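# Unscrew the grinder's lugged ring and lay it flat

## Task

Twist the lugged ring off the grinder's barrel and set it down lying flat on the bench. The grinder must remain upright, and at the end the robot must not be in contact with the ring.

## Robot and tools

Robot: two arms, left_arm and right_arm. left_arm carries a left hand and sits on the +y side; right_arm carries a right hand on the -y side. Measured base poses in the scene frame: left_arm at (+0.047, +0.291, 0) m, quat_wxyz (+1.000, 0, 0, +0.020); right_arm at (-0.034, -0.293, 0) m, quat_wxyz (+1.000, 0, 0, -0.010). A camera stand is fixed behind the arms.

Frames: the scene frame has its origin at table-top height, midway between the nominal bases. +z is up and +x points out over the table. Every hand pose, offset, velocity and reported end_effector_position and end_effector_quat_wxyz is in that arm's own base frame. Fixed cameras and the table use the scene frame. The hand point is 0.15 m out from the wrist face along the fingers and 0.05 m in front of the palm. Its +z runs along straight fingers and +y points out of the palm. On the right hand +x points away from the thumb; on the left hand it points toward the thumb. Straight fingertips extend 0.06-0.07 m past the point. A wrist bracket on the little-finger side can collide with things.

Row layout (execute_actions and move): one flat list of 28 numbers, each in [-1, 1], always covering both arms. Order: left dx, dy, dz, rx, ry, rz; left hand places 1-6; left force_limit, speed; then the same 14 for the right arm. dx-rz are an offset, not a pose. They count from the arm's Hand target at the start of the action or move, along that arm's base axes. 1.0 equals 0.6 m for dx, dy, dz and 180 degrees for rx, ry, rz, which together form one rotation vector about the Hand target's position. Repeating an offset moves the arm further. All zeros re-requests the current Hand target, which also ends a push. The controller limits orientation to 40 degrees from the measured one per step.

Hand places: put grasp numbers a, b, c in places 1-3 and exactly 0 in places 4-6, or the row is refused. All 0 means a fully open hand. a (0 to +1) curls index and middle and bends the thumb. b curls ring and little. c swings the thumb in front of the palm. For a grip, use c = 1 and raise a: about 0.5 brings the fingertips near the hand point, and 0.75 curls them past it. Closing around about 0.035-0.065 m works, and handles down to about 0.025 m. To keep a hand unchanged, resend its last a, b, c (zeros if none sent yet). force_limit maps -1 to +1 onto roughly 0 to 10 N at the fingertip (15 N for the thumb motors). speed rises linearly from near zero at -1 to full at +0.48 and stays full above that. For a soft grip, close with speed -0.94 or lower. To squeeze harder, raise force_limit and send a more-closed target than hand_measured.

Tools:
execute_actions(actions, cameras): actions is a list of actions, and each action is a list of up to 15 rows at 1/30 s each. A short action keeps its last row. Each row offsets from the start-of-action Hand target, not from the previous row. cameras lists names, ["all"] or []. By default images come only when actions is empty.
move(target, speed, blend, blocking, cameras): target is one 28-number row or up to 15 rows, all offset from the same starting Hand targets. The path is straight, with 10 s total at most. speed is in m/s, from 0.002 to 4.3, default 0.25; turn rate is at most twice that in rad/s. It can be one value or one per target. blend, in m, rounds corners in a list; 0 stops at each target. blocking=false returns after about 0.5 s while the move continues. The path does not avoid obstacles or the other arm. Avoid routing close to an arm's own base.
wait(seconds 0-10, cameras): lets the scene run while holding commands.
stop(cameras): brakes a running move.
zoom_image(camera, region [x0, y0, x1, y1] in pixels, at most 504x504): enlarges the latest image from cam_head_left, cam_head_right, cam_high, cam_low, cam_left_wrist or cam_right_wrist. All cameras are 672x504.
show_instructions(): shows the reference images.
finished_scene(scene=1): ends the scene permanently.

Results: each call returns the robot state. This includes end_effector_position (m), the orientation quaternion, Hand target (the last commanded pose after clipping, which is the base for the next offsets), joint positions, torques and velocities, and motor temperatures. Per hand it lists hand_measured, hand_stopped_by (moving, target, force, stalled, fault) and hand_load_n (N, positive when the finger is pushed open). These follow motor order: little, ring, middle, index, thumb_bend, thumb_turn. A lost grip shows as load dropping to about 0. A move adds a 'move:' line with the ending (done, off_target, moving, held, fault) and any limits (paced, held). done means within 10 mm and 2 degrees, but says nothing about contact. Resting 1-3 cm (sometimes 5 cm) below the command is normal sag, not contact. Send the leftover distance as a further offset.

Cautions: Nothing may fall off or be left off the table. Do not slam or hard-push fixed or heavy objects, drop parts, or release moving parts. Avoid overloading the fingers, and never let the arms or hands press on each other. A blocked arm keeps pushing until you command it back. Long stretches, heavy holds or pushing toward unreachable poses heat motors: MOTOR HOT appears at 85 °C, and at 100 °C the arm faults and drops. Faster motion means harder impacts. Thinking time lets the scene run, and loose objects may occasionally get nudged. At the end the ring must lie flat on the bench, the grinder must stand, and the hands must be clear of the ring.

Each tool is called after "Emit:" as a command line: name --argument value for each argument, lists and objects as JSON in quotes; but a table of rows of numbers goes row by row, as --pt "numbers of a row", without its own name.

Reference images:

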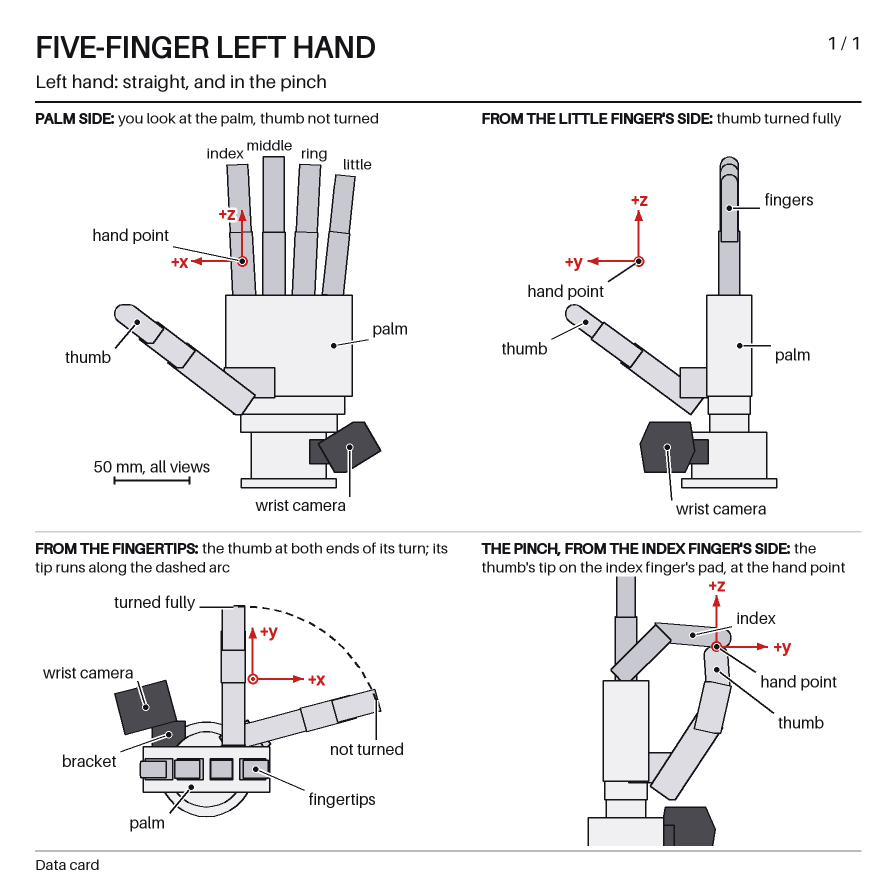

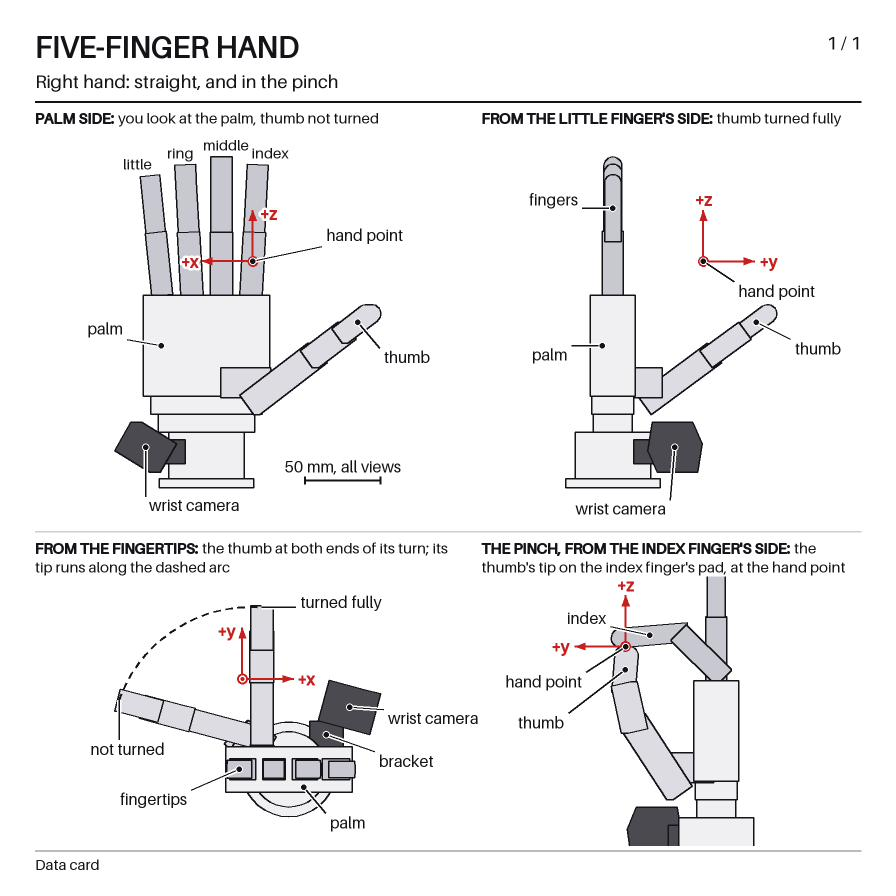

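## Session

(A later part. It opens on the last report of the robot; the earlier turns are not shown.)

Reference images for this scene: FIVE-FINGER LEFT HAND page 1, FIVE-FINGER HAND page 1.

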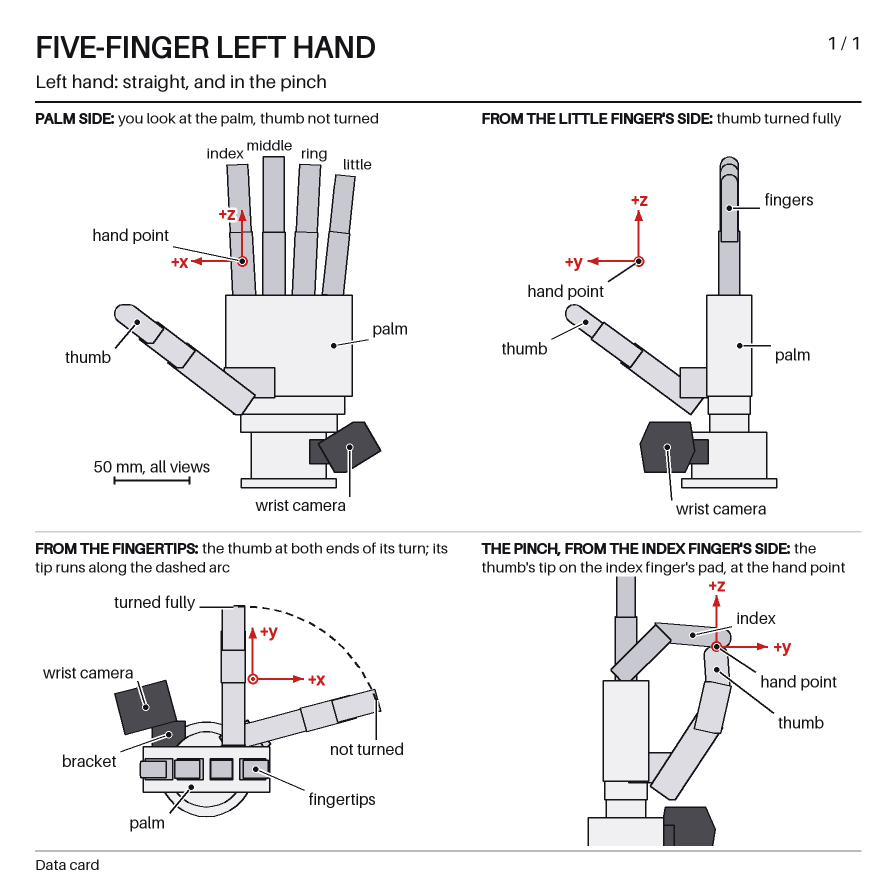

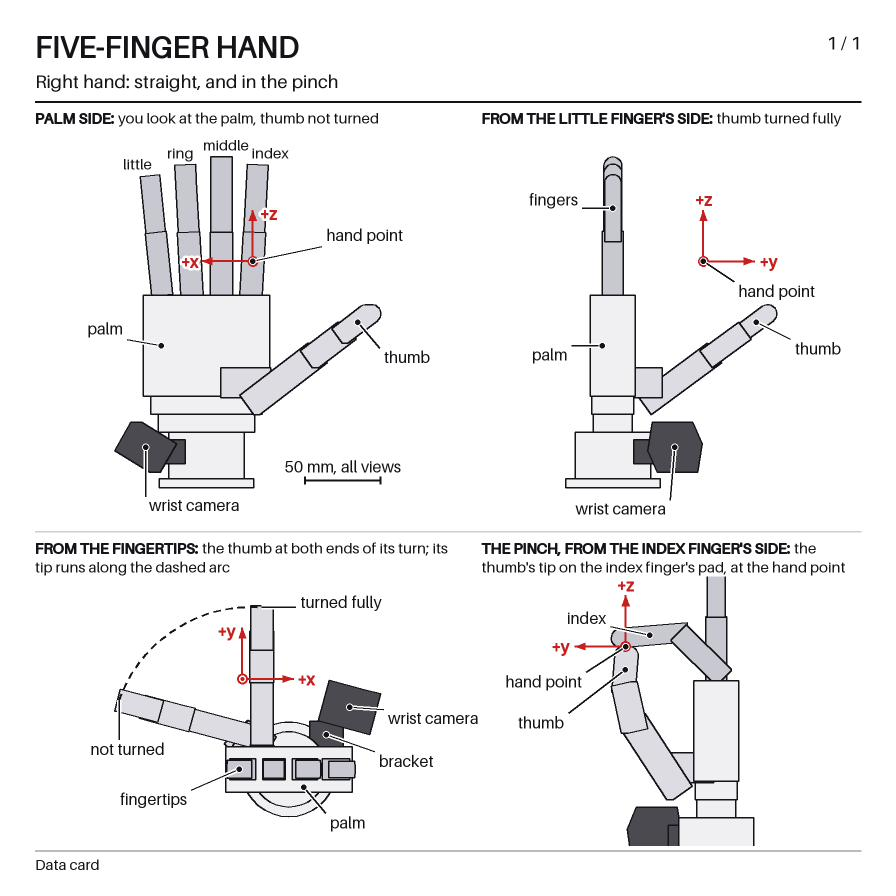

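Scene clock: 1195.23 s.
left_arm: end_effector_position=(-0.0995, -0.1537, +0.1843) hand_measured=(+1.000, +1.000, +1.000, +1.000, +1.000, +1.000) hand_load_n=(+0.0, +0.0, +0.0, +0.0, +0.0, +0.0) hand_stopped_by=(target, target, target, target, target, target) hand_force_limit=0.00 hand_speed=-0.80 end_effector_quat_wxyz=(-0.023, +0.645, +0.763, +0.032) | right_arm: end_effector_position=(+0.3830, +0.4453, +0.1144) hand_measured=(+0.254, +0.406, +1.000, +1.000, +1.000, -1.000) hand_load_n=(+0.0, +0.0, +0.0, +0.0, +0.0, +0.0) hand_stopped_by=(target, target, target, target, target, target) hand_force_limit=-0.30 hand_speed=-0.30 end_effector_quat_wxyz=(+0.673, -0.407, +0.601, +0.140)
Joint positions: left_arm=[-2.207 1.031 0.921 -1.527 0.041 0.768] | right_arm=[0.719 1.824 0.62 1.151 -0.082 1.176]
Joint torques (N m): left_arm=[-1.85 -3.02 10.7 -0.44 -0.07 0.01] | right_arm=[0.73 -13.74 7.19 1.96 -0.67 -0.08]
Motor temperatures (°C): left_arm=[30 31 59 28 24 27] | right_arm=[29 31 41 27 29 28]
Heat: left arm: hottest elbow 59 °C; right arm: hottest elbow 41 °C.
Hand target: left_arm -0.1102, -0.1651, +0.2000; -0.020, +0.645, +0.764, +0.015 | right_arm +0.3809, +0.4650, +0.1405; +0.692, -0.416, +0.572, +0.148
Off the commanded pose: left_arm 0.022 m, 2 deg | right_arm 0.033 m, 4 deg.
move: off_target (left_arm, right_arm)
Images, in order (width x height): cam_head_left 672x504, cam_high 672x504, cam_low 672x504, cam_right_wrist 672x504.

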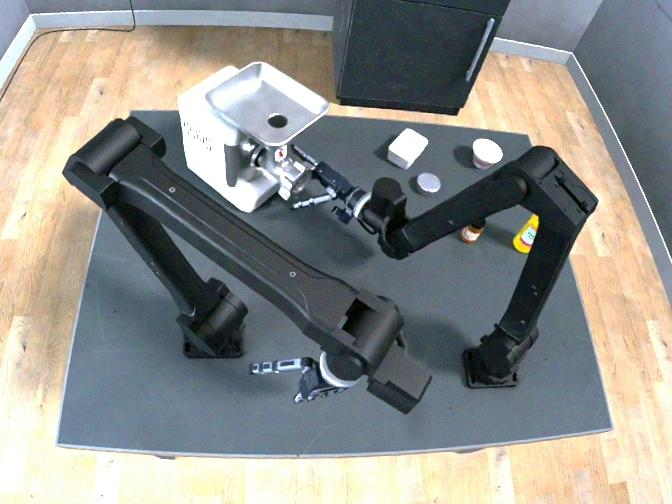

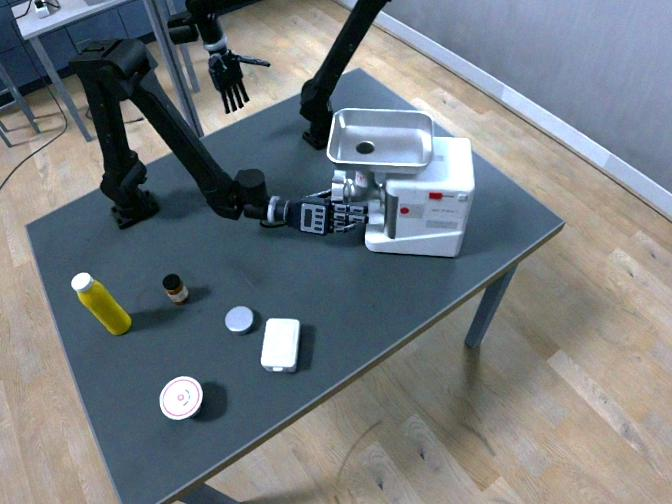

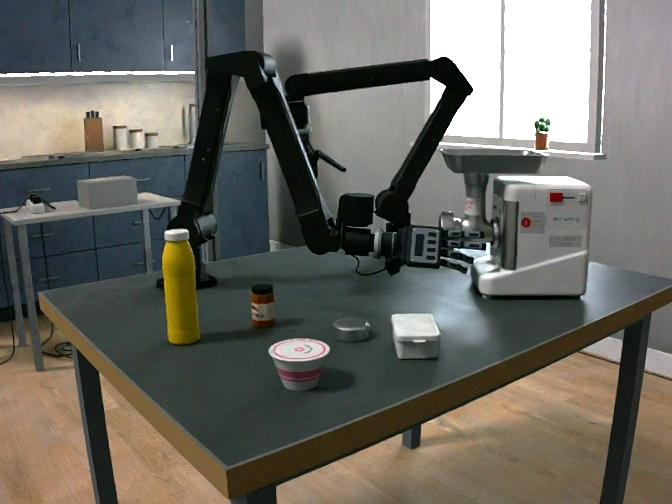

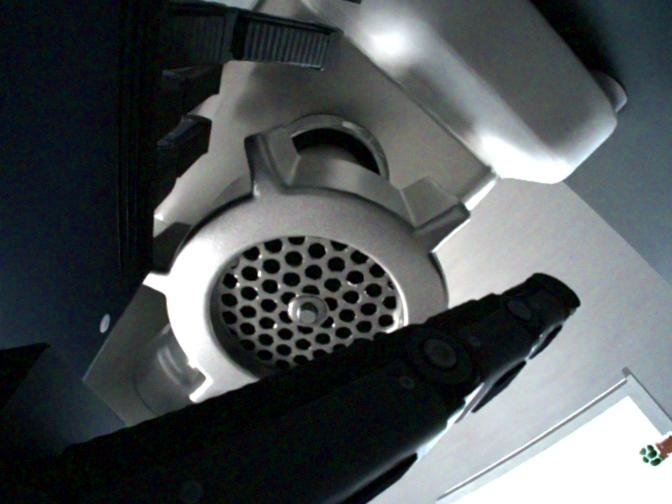

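Emit:
move --target '[0,0,0,0,0,0, 0,0,0,0,0,0, 0.0,-0.8, -0.006,0.0055,0.033,-0.0372,-0.0413,0, -0.47,0.35,1,0,0,0, -0.3,-0.3]' --speed 0.1 --cameras '["cam_right_wrist","cam_head_left","cam_low"]'

Emit:
zoom_image --camera "cam_head_left" --region '[250, 130, 370, 220]'

Emit:
zoom_image --camera "cam_low" --region '[370, 170, 520, 270]'

Scene clock: 1228.27 s.
left_arm: end_effector_position=(-0.0995, -0.1537, +0.1843) hand_measured=(+1.000, +1.000, +1.000, +1.000, +1.000, +1.000) hand_load_n=(+0.0, +0.0, +0.0, +0.0, +0.0, +0.0) hand_stopped_by=(target, target, target, target, target, target) hand_force_limit=0.00 hand_speed=-0.80 end_effector_quat_wxyz=(-0.023, +0.645, +0.763, +0.032) | right_arm: end_effector_position=(+0.3837, +0.4417, +0.1089) hand_measured=(+0.254, +0.406, +1.000, +1.000, +1.000, -1.000) hand_load_n=(+0.0, +0.0, +0.0, +0.0, +0.0, -0.5) hand_stopped_by=(target, target, target, target, target, target) hand_force_limit=-0.30 hand_speed=-0.30 end_effector_quat_wxyz=(+0.664, -0.468, +0.579, +0.072)
Joint positions: left_arm=[-2.207 1.031 0.921 -1.527 0.041 0.768] | right_arm=[0.719 1.751 0.618 1.023 -0.067 0.992]
Joint torques (N m): left_arm=[-1.67 -3.14 10.58 -0.44 -0.08 -0.04] | right_arm=[1.55 -15.27 7.91 2.99 -0.79 0.01]
Motor temperatures (°C): left_arm=[30 31 59 28 24 27] | right_arm=[29 30 38 27 29 28]
Heat: left arm: hottest elbow 59 °C; right arm: hottest elbow 38 °C.
Hand target: left_arm -0.1102, -0.1651, +0.2000; -0.020, +0.645, +0.764, +0.015 | right_arm +0.3774, +0.4682, +0.1603; +0.702, -0.464, +0.533, +0.087
Off the commanded pose: left_arm 0.022 m, 2 deg | right_arm 0.058 m, 7 deg.
move: off_target (left_arm, right_arm)
Images, in order (width x height): cam_head_left 672x504, cam_low 672x504, cam_right_wrist 672x504.

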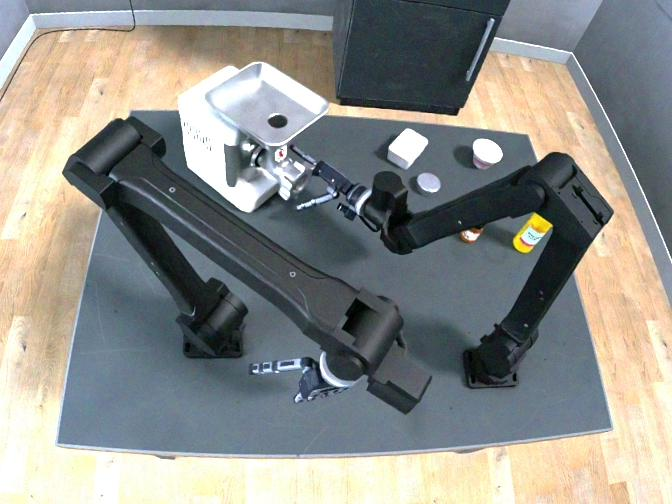

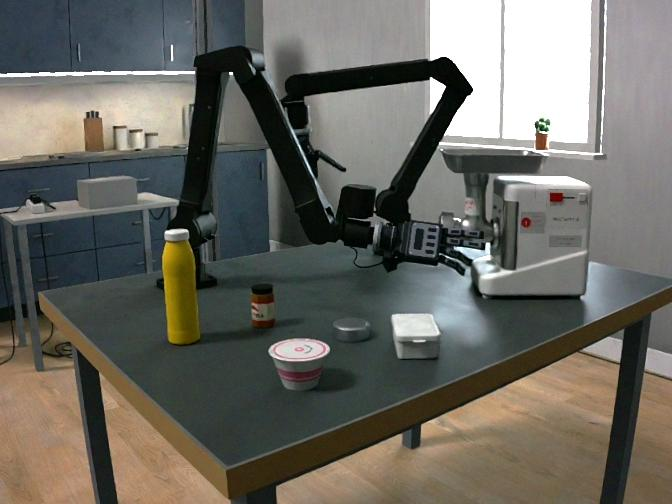

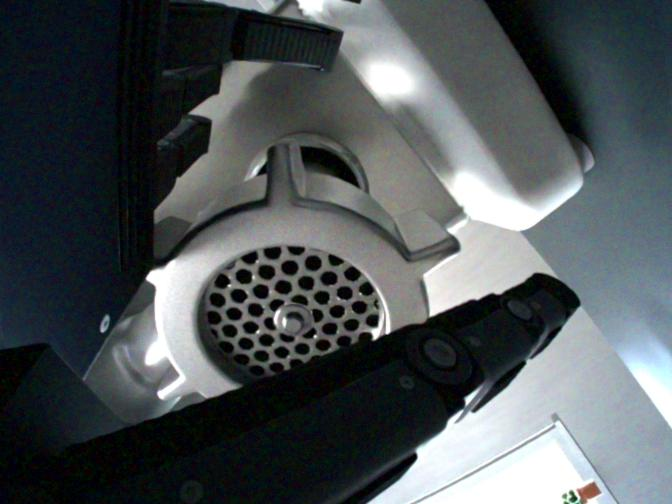

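Scaled by 4.200 from the camera's 672x504 image, which has a finer 960x720 frame.

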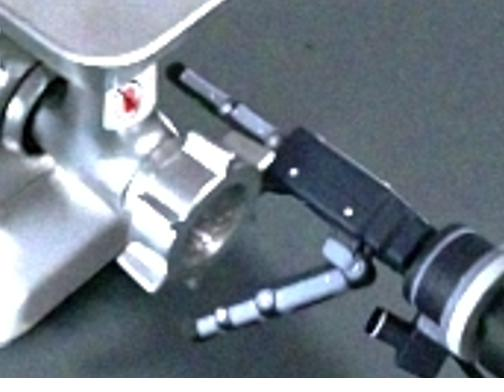

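Scaled by 3.360 from the camera's 672x504 image, which has a finer 960x720 frame.

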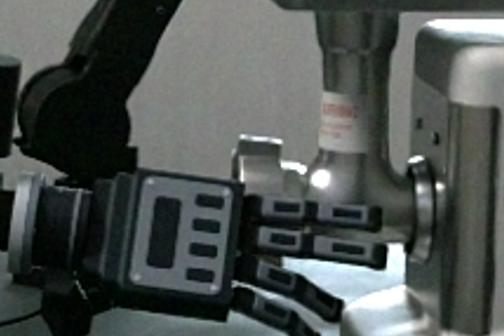

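Emit:
move --pt "0 0 0 0 0 0 0 0 0 0 0 0 0.0 -0.8 -0.0723 -0.1337 -0.0588 0 0 0 -0.47 0.35 1 0 0 0 -0.3 -0.3" --pt "0 0 0 0 0 0 0 0 0 0 0 0 0.0 -0.8 -0.0773 -0.127 -0.0238 0.1853 0.1651 -0.1341 -0.47 0 1 0 0 0 -0.3 -0.3" --speed '[0.1, 0.25]' --cameras '["cam_right_wrist","cam_head_left","cam_high","cam_low"]'

Emit:
zoom_image --camera "cam_head_left" --region '[250, 120, 430, 255]'

Emit:
zoom_image --camera "cam_high" --region '[250, 140, 400, 252]'

Scene clock: 1416.27 s.
left_arm: end_effector_position=(-0.0995, -0.1537, +0.1843) hand_measured=(+1.000, +1.000, +1.000, +1.000, +1.000, +1.000) hand_load_n=(+0.0, +0.5, +0.0, +0.0, +0.0, +0.0) hand_stopped_by=(target, target, target, target, target, target) hand_force_limit=0.00 hand_speed=-0.80 end_effector_quat_wxyz=(-0.023, +0.645, +0.763, +0.032) | right_arm: end_effector_position=(+0.3342, +0.3847, +0.1350) hand_measured=(+0.954, +1.000, +1.000, +1.000, +1.000, -1.000) hand_load_n=(+0.5, +0.0, +0.0, +0.0, +0.0, -0.5) hand_stopped_by=(target, target, target, target, target, target) hand_force_limit=-0.30 hand_speed=-0.30 end_effector_quat_wxyz=(+0.645, -0.094, +0.734, +0.189)
Joint positions: left_arm=[-2.207 1.031 0.921 -1.527 0.041 0.768] | right_arm=[0.971 1.728 0.39 1.226 0.556 1.789]
Joint torques (N m): left_arm=[-2.08 -2.84 10.61 -0.38 -0.06 -0.02] | right_arm=[0.21 -10.58 3.85 1.94 0.04 0.21]
Motor temperatures (°C): left_arm=[30 30 61 27 24 27] | right_arm=[29 32 38 27 30 28]
Heat: left arm: hottest elbow 61 °C; right arm: hottest elbow 38 °C.
Hand target: left_arm -0.1102, -0.1651, +0.2000; -0.020, +0.645, +0.764, +0.015 | right_arm +0.3310, +0.3920, +0.1461; +0.649, -0.091, +0.728, +0.202
Off the commanded pose: left_arm 0.022 m, 2 deg | right_arm 0.014 m, 2 deg.
move: off_target (left_arm, right_arm); target 2's new numbers were sent with right_arm's hand 0.013 m and 2 deg from that target
Images, in order (width x height): cam_head_left 672x504, cam_high 672x504, cam_low 672x504, cam_right_wrist 672x504.

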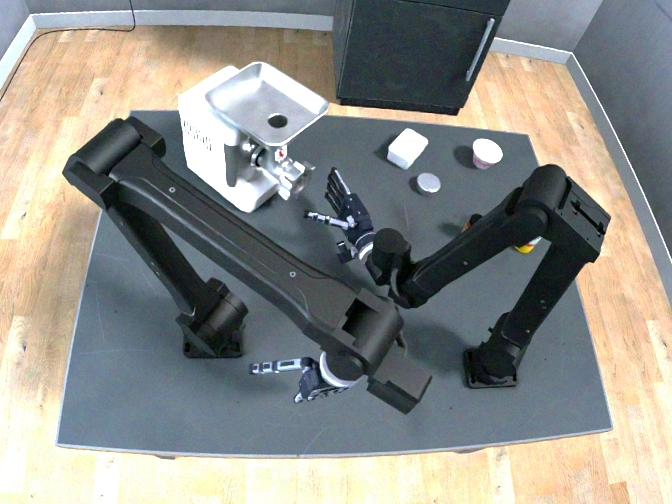

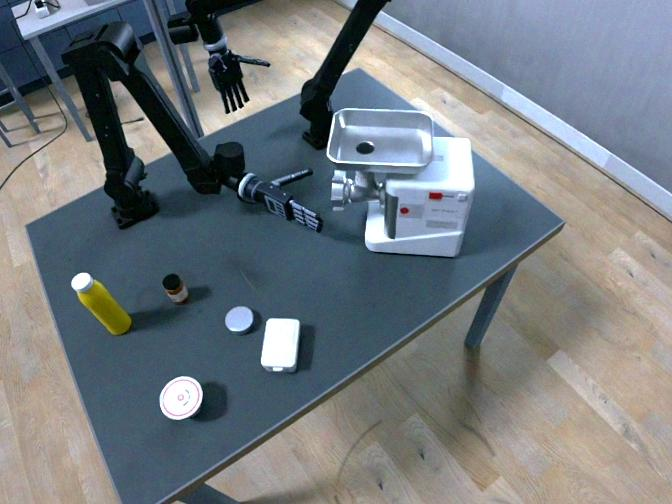

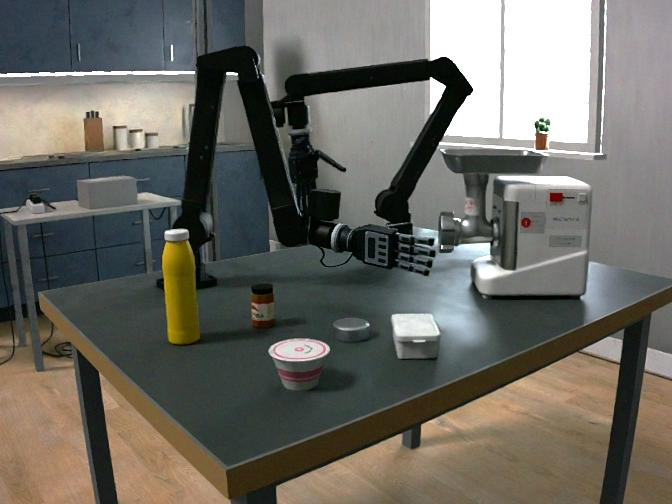

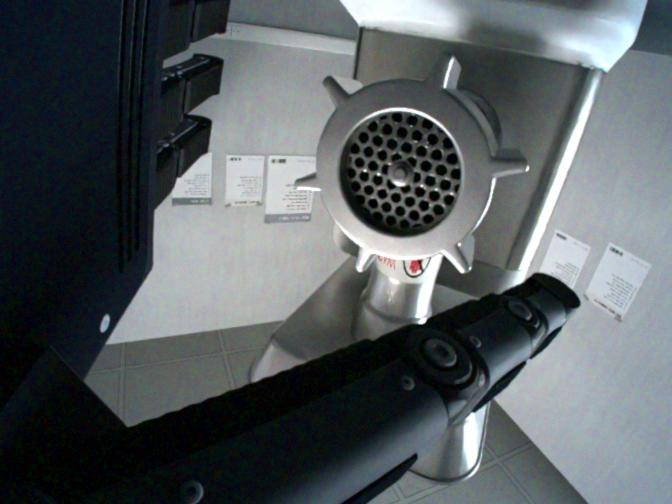

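Scaled by 2.800 from the camera's 672x504 image, which has a finer 960x720 frame.

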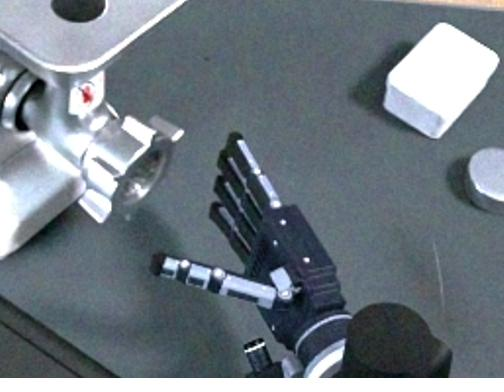

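Scaled by 3.360 from the camera's 672x504 image, which has a finer 960x720 frame.

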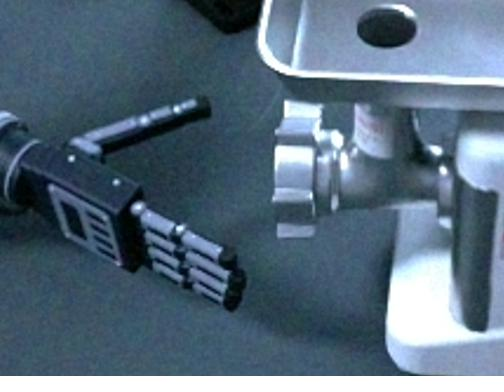

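Emit:
move --target '[0,0,0,0,0,0, 0,0,0,0,0,0, 0.0,-0.8, 0.0633,0.0742,0.0083,0,0,0, -0.47,0,1,0,0,0, -0.3,-0.3]' --speed 0.1 --cameras '["cam_right_wrist","cam_head_left","cam_high","cam_low"]'

Emit:
zoom_image --camera "cam_head_left" --region '[250, 130, 370, 220]'

Emit:
zoom_image --camera "cam_high" --region '[280, 150, 400, 240]'

Scene clock: 1433.97 s.
left_arm: end_effector_position=(-0.0995, -0.1537, +0.1843) hand_measured=(+1.000, +1.000, +1.000, +1.000, +1.000, +1.000) hand_load_n=(+0.0, +0.0, +0.0, +0.0, +0.0, +0.0) hand_stopped_by=(target, target, target, target, target, target) hand_force_limit=0.00 hand_speed=-0.80 end_effector_quat_wxyz=(-0.023, +0.645, +0.763, +0.032) | right_arm: end_effector_position=(+0.3601, +0.4277, +0.1419) hand_measured=(+0.954, +1.000, +1.000, +1.000, +1.000, -1.000) hand_load_n=(+0.0, +0.0, +0.0, +0.0, +0.0, +0.0) hand_stopped_by=(target, target, target, target, target, target) hand_force_limit=-0.30 hand_speed=-0.30 end_effector_quat_wxyz=(+0.644, -0.099, +0.734, +0.195)
Joint positions: left_arm=[-2.207 1.031 0.921 -1.527 0.041 0.768] | right_arm=[0.971 1.76 0.525 1.123 0.541 1.789]
Joint torques (N m): left_arm=[-1.61 -2.96 10.7 -0.42 -0.09 -0.01] | right_arm=[-1.14 -10.11 6.68 1.92 -0.11 0.19]
Motor temperatures (°C): left_arm=[30 30 61 27 24 27] | right_arm=[29 32 36 27 30 28]
Heat: left arm: hottest elbow 61 °C; right arm: hottest elbow 36 °C.
Hand target: left_arm -0.1102, -0.1651, +0.2000; -0.020, +0.645, +0.764, +0.015 | right_arm +0.3690, +0.4366, +0.1510; +0.649, -0.091, +0.728, +0.202
Off the commanded pose: left_arm 0.022 m, 2 deg | right_arm 0.016 m, 1 deg.
move: off_target (left_arm, right_arm)
Images, in order (width x height): cam_head_left 672x504, cam_high 672x504, cam_low 672x504, cam_right_wrist 672x504.

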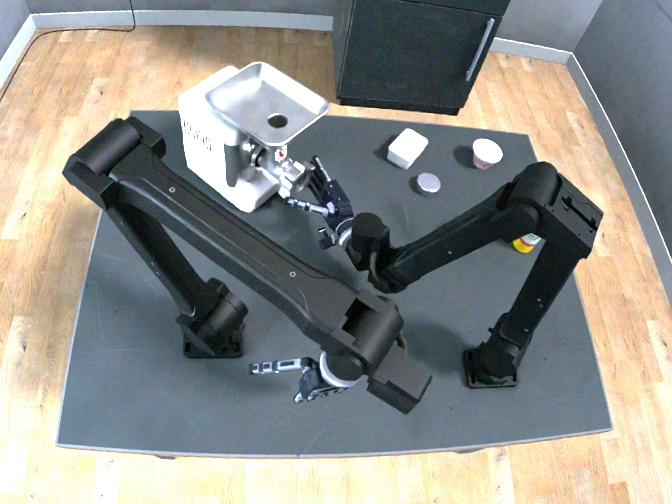

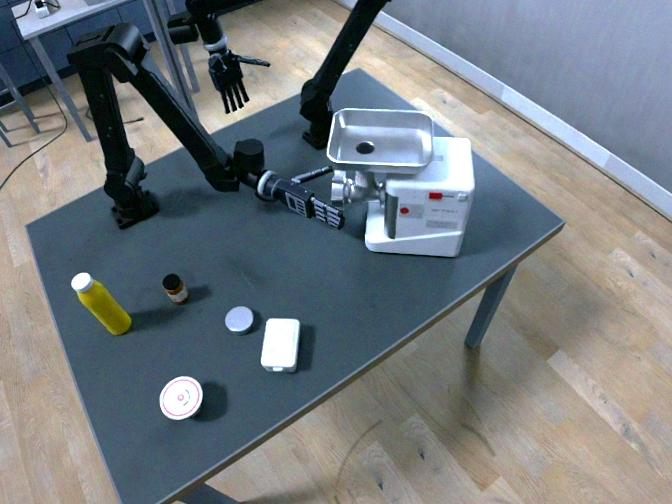

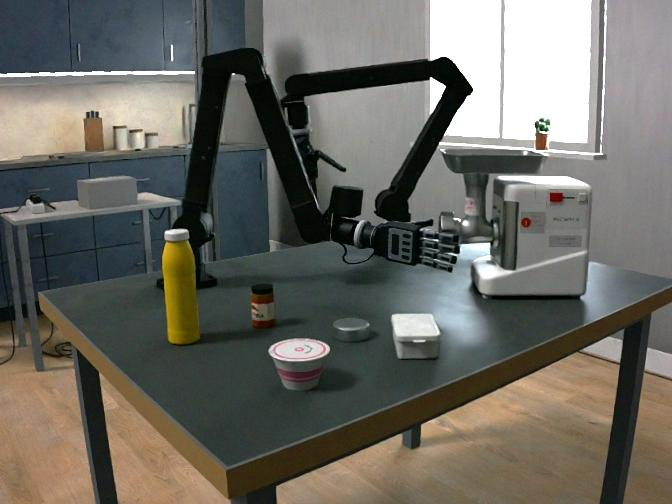

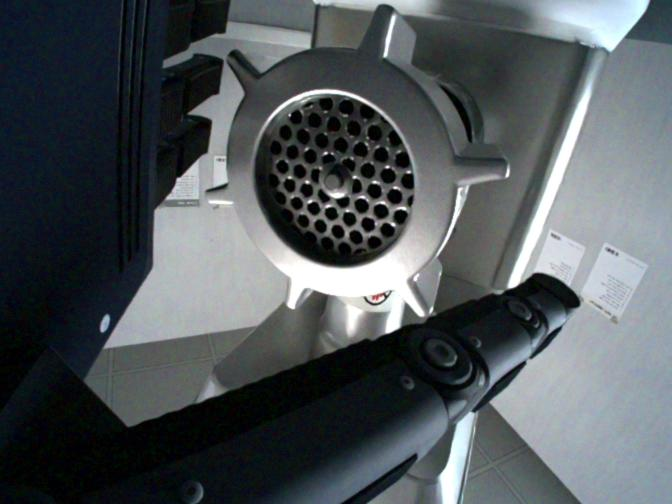

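Scaled by 4.200 from the camera's 672x504 image, which has a finer 960x720 frame.

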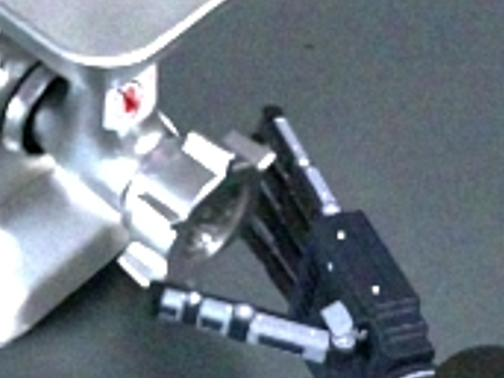

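Scaled by 4.200 from the camera's 672x504 image, which has a finer 960x720 frame.

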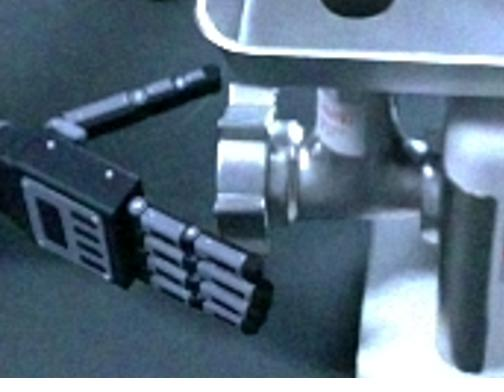

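Emit:
move --target '[0,0,0,0,0,0, 0,0,0,0,0,0, 0.0,-0.8, 0.049,0.037,0.004,0,0,0, -0.47,0,1,0,0,0, -0.3,-0.3]' --speed 0.08 --cameras '["cam_right_wrist","cam_head_left","cam_high","cam_low"]'

Emit:
zoom_image --camera "cam_head_left" --region '[250, 130, 370, 220]'

Emit:
zoom_image --camera "cam_high" --region '[280, 150, 400, 240]'

Emit:
zoom_image --camera "cam_low" --region '[370, 170, 520, 270]'

Scene clock: 1453.67 s.
left_arm: end_effector_position=(-0.0995, -0.1537, +0.1843) hand_measured=(+1.000, +1.000, +1.000, +1.000, +1.000, +1.000) hand_load_n=(+0.0, +0.0, +0.0, +0.0, +0.0, +0.0) hand_stopped_by=(target, target, target, target, target, target) hand_force_limit=0.00 hand_speed=-0.80 end_effector_quat_wxyz=(-0.023, +0.645, +0.763, +0.032) | right_arm: end_effector_position=(+0.3865, +0.4495, +0.1417) hand_measured=(+0.954, +1.000, +1.000, +1.000, +1.000, -1.000) hand_load_n=(+0.0, +0.0, +0.0, +0.0, +0.0, +0.0) hand_stopped_by=(target, target, target, target, target, target) hand_force_limit=-0.30 hand_speed=-0.30 end_effector_quat_wxyz=(+0.642, -0.099, +0.735, +0.194)
Joint positions: left_arm=[-2.207 1.031 0.921 -1.527 0.041 0.768] | right_arm=[0.947 1.8 0.618 1.067 0.516 1.789]
Joint torques (N m): left_arm=[-1.96 -3.14 10.62 -0.43 -0.05 -0.02] | right_arm=[-1.44 -11.11 7.51 2.07 -0.26 0.16]
Motor temperatures (°C): left_arm=[30 30 61 27 24 27] | right_arm=[29 32 36 27 29 28]
Heat: left arm: hottest elbow 61 °C; right arm: hottest elbow 36 °C.
Hand target: left_arm -0.1102, -0.1651, +0.2000; -0.020, +0.645, +0.764, +0.015 | right_arm +0.3984, +0.4588, +0.1534; +0.649, -0.091, +0.728, +0.202
Off the commanded pose: left_arm 0.022 m, 2 deg | right_arm 0.019 m, 2 deg.
move: off_target (left_arm, right_arm)
Images, in order (width x height): cam_head_left 672x504, cam_high 672x504, cam_low 672x504, cam_right_wrist 672x504.

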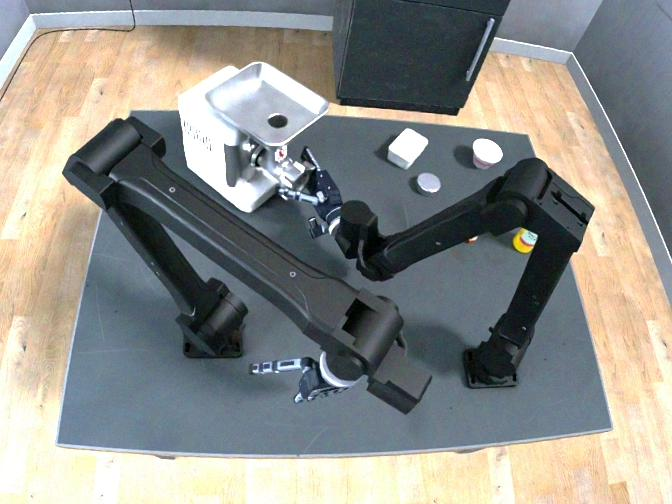

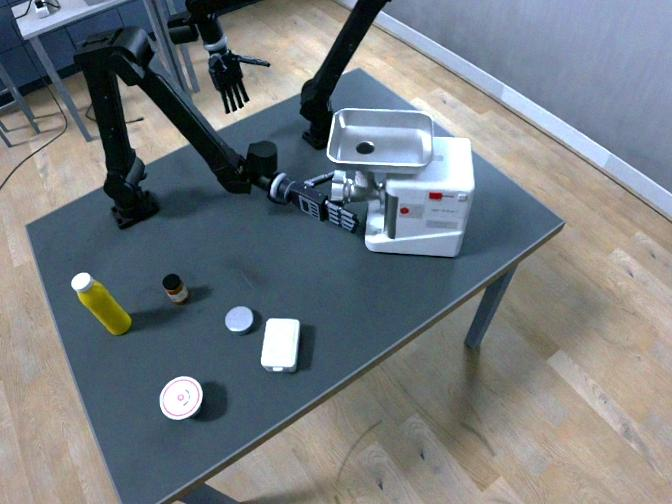

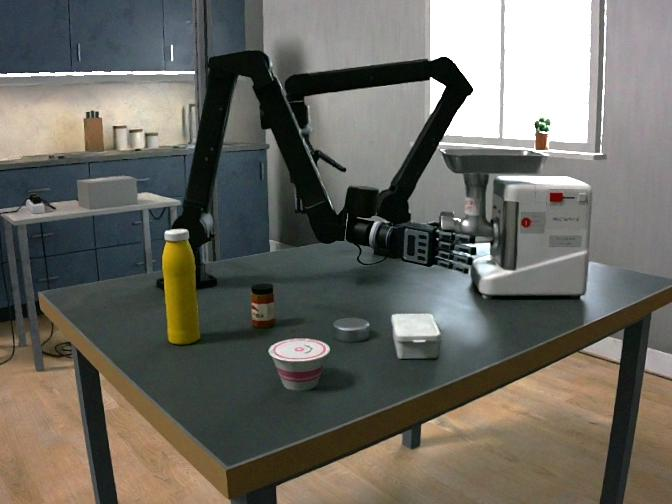

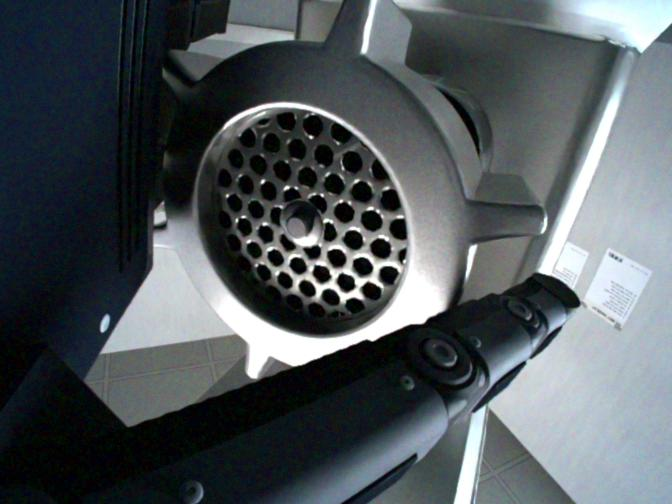

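Scaled by 4.200 from the camera's 672x504 image, which has a finer 960x720 frame.

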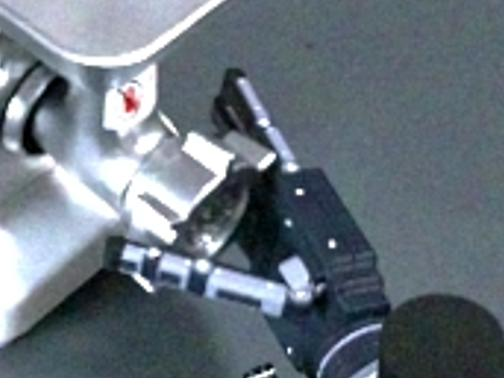

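Scaled by 4.200 from the camera's 672x504 image, which has a finer 960x720 frame.

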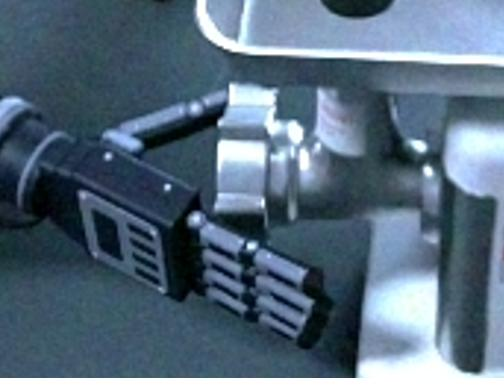

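Scaled by 3.360 from the camera's 672x504 image, which has a finer 960x720 frame.

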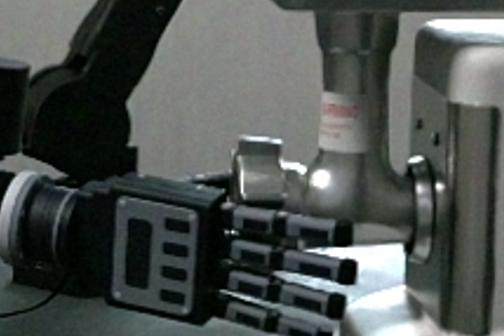

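Emit:
move --target '[0,0,0,0,0,0, 0,0,0,0,0,0, 0.0,-0.8, 0,0,0,0,0,0, 0.3,0,1,0,0,0, -0.4,-0.9]' --speed 0.08 --cameras '["cam_right_wrist","cam_head_left","cam_high"]'

Emit:
zoom_image --camera "cam_head_left" --region '[250, 130, 370, 220]'

Emit:
zoom_image --camera "cam_high" --region '[280, 150, 400, 240]'

Scene clock: 1469.27 s.
left_arm: end_effector_position=(-0.0995, -0.1537, +0.1843) hand_measured=(+1.000, +1.000, +1.000, +1.000, +1.000, +1.000) hand_load_n=(+0.0, +0.0, +0.0, +0.0, +0.0, +0.0) hand_stopped_by=(target, target, target, target, target, target) hand_force_limit=0.00 hand_speed=-0.80 end_effector_quat_wxyz=(-0.023, +0.645, +0.763, +0.032) | right_arm: end_effector_position=(+0.3865, +0.4495, +0.1408) hand_measured=(+1.000, +0.956, +0.550, +0.400, +0.938, -1.000) hand_load_n=(+0.0, +0.5, +0.0, +0.5, +5.5, +2.0) hand_stopped_by=(target, target, target, target, force, target) hand_force_limit=-0.40 hand_speed=-0.90 end_effector_quat_wxyz=(+0.640, -0.098, +0.736, +0.196)
Joint positions: left_arm=[-2.207 1.031 0.921 -1.527 0.041 0.768] | right_arm=[0.946 1.802 0.618 1.066 0.513 1.794]
Joint velocities: left_arm=[within noise] | right_arm=[-0.005 -0.005 -0.017 0.012 -0.168 0.007]
Joint torques (N m): left_arm=[-1.61 -3.02 10.47 -0.54 -0.06 0.01] | right_arm=[-1.44 -11.22 7.56 1.98 -0.14 0.12]
Motor temperatures (°C): left_arm=[30 30 61 27 24 27] | right_arm=[29 31 37 27 29 28]
Heat: left arm: hottest elbow 61 °C; right arm: hottest elbow 37 °C.
Hand target: left_arm -0.1102, -0.1651, +0.2000; -0.020, +0.645, +0.764, +0.015 | right_arm +0.3984, +0.4587, +0.1534; +0.649, -0.091, +0.728, +0.202
Off the commanded pose: left_arm 0.022 m, 2 deg | right_arm 0.020 m, 2 deg.
move: off_target (left_arm, right_arm)
Images, in order (width x height): cam_head_left 672x504, cam_high 672x504, cam_right_wrist 672x504.

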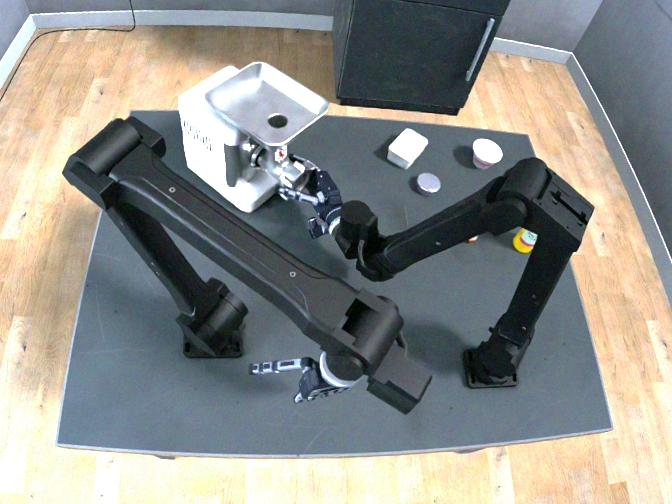

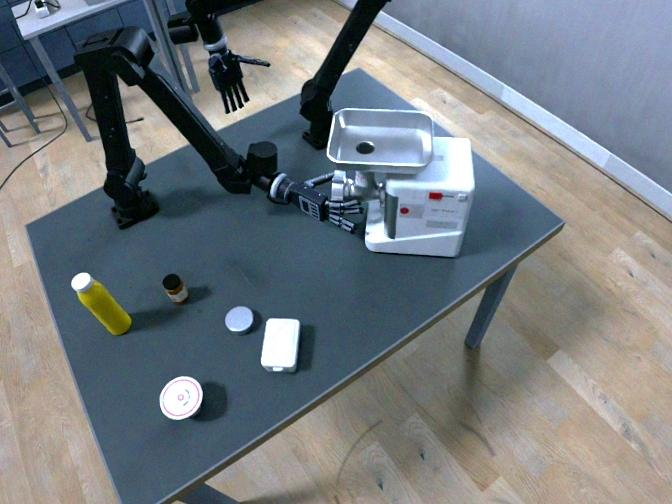

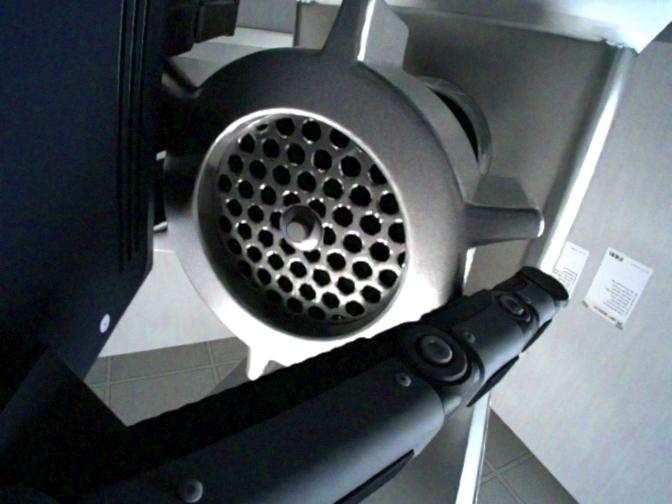

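Scaled by 4.200 from the camera's 672x504 image, which has a finer 960x720 frame.

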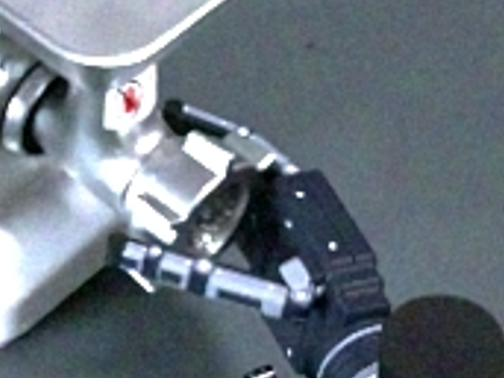

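Scaled by 4.200 from the camera's 672x504 image, which has a finer 960x720 frame.

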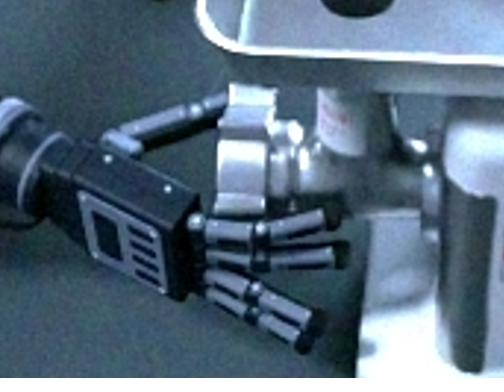

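Emit:
zoom_image --camera "cam_right_wrist" --region '[420, 160, 620, 360]'

Emit:
zoom_image --camera "cam_head_left" --region '[260, 150, 340, 210]'

Scaled by 2.520 from the camera's 672x504 image, which has a finer 960x720 frame.

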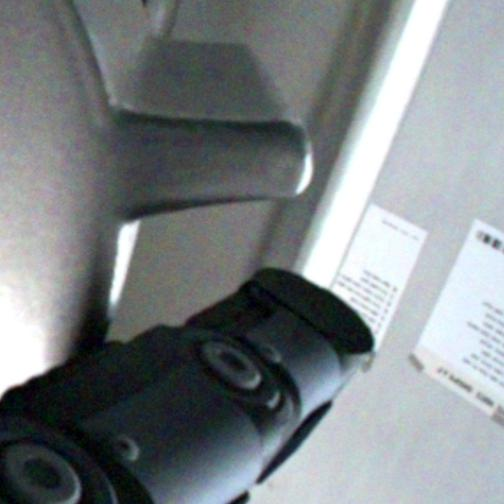

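Scaled by 6.300 from the camera's 672x504 image, which has a finer 960x720 frame.

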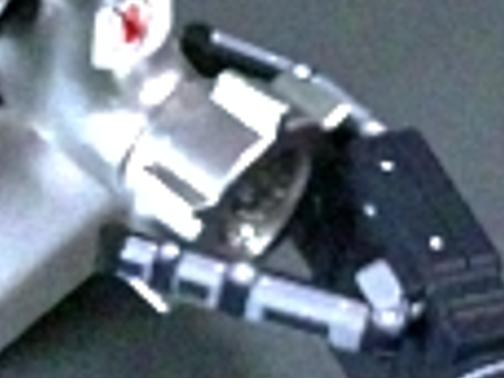

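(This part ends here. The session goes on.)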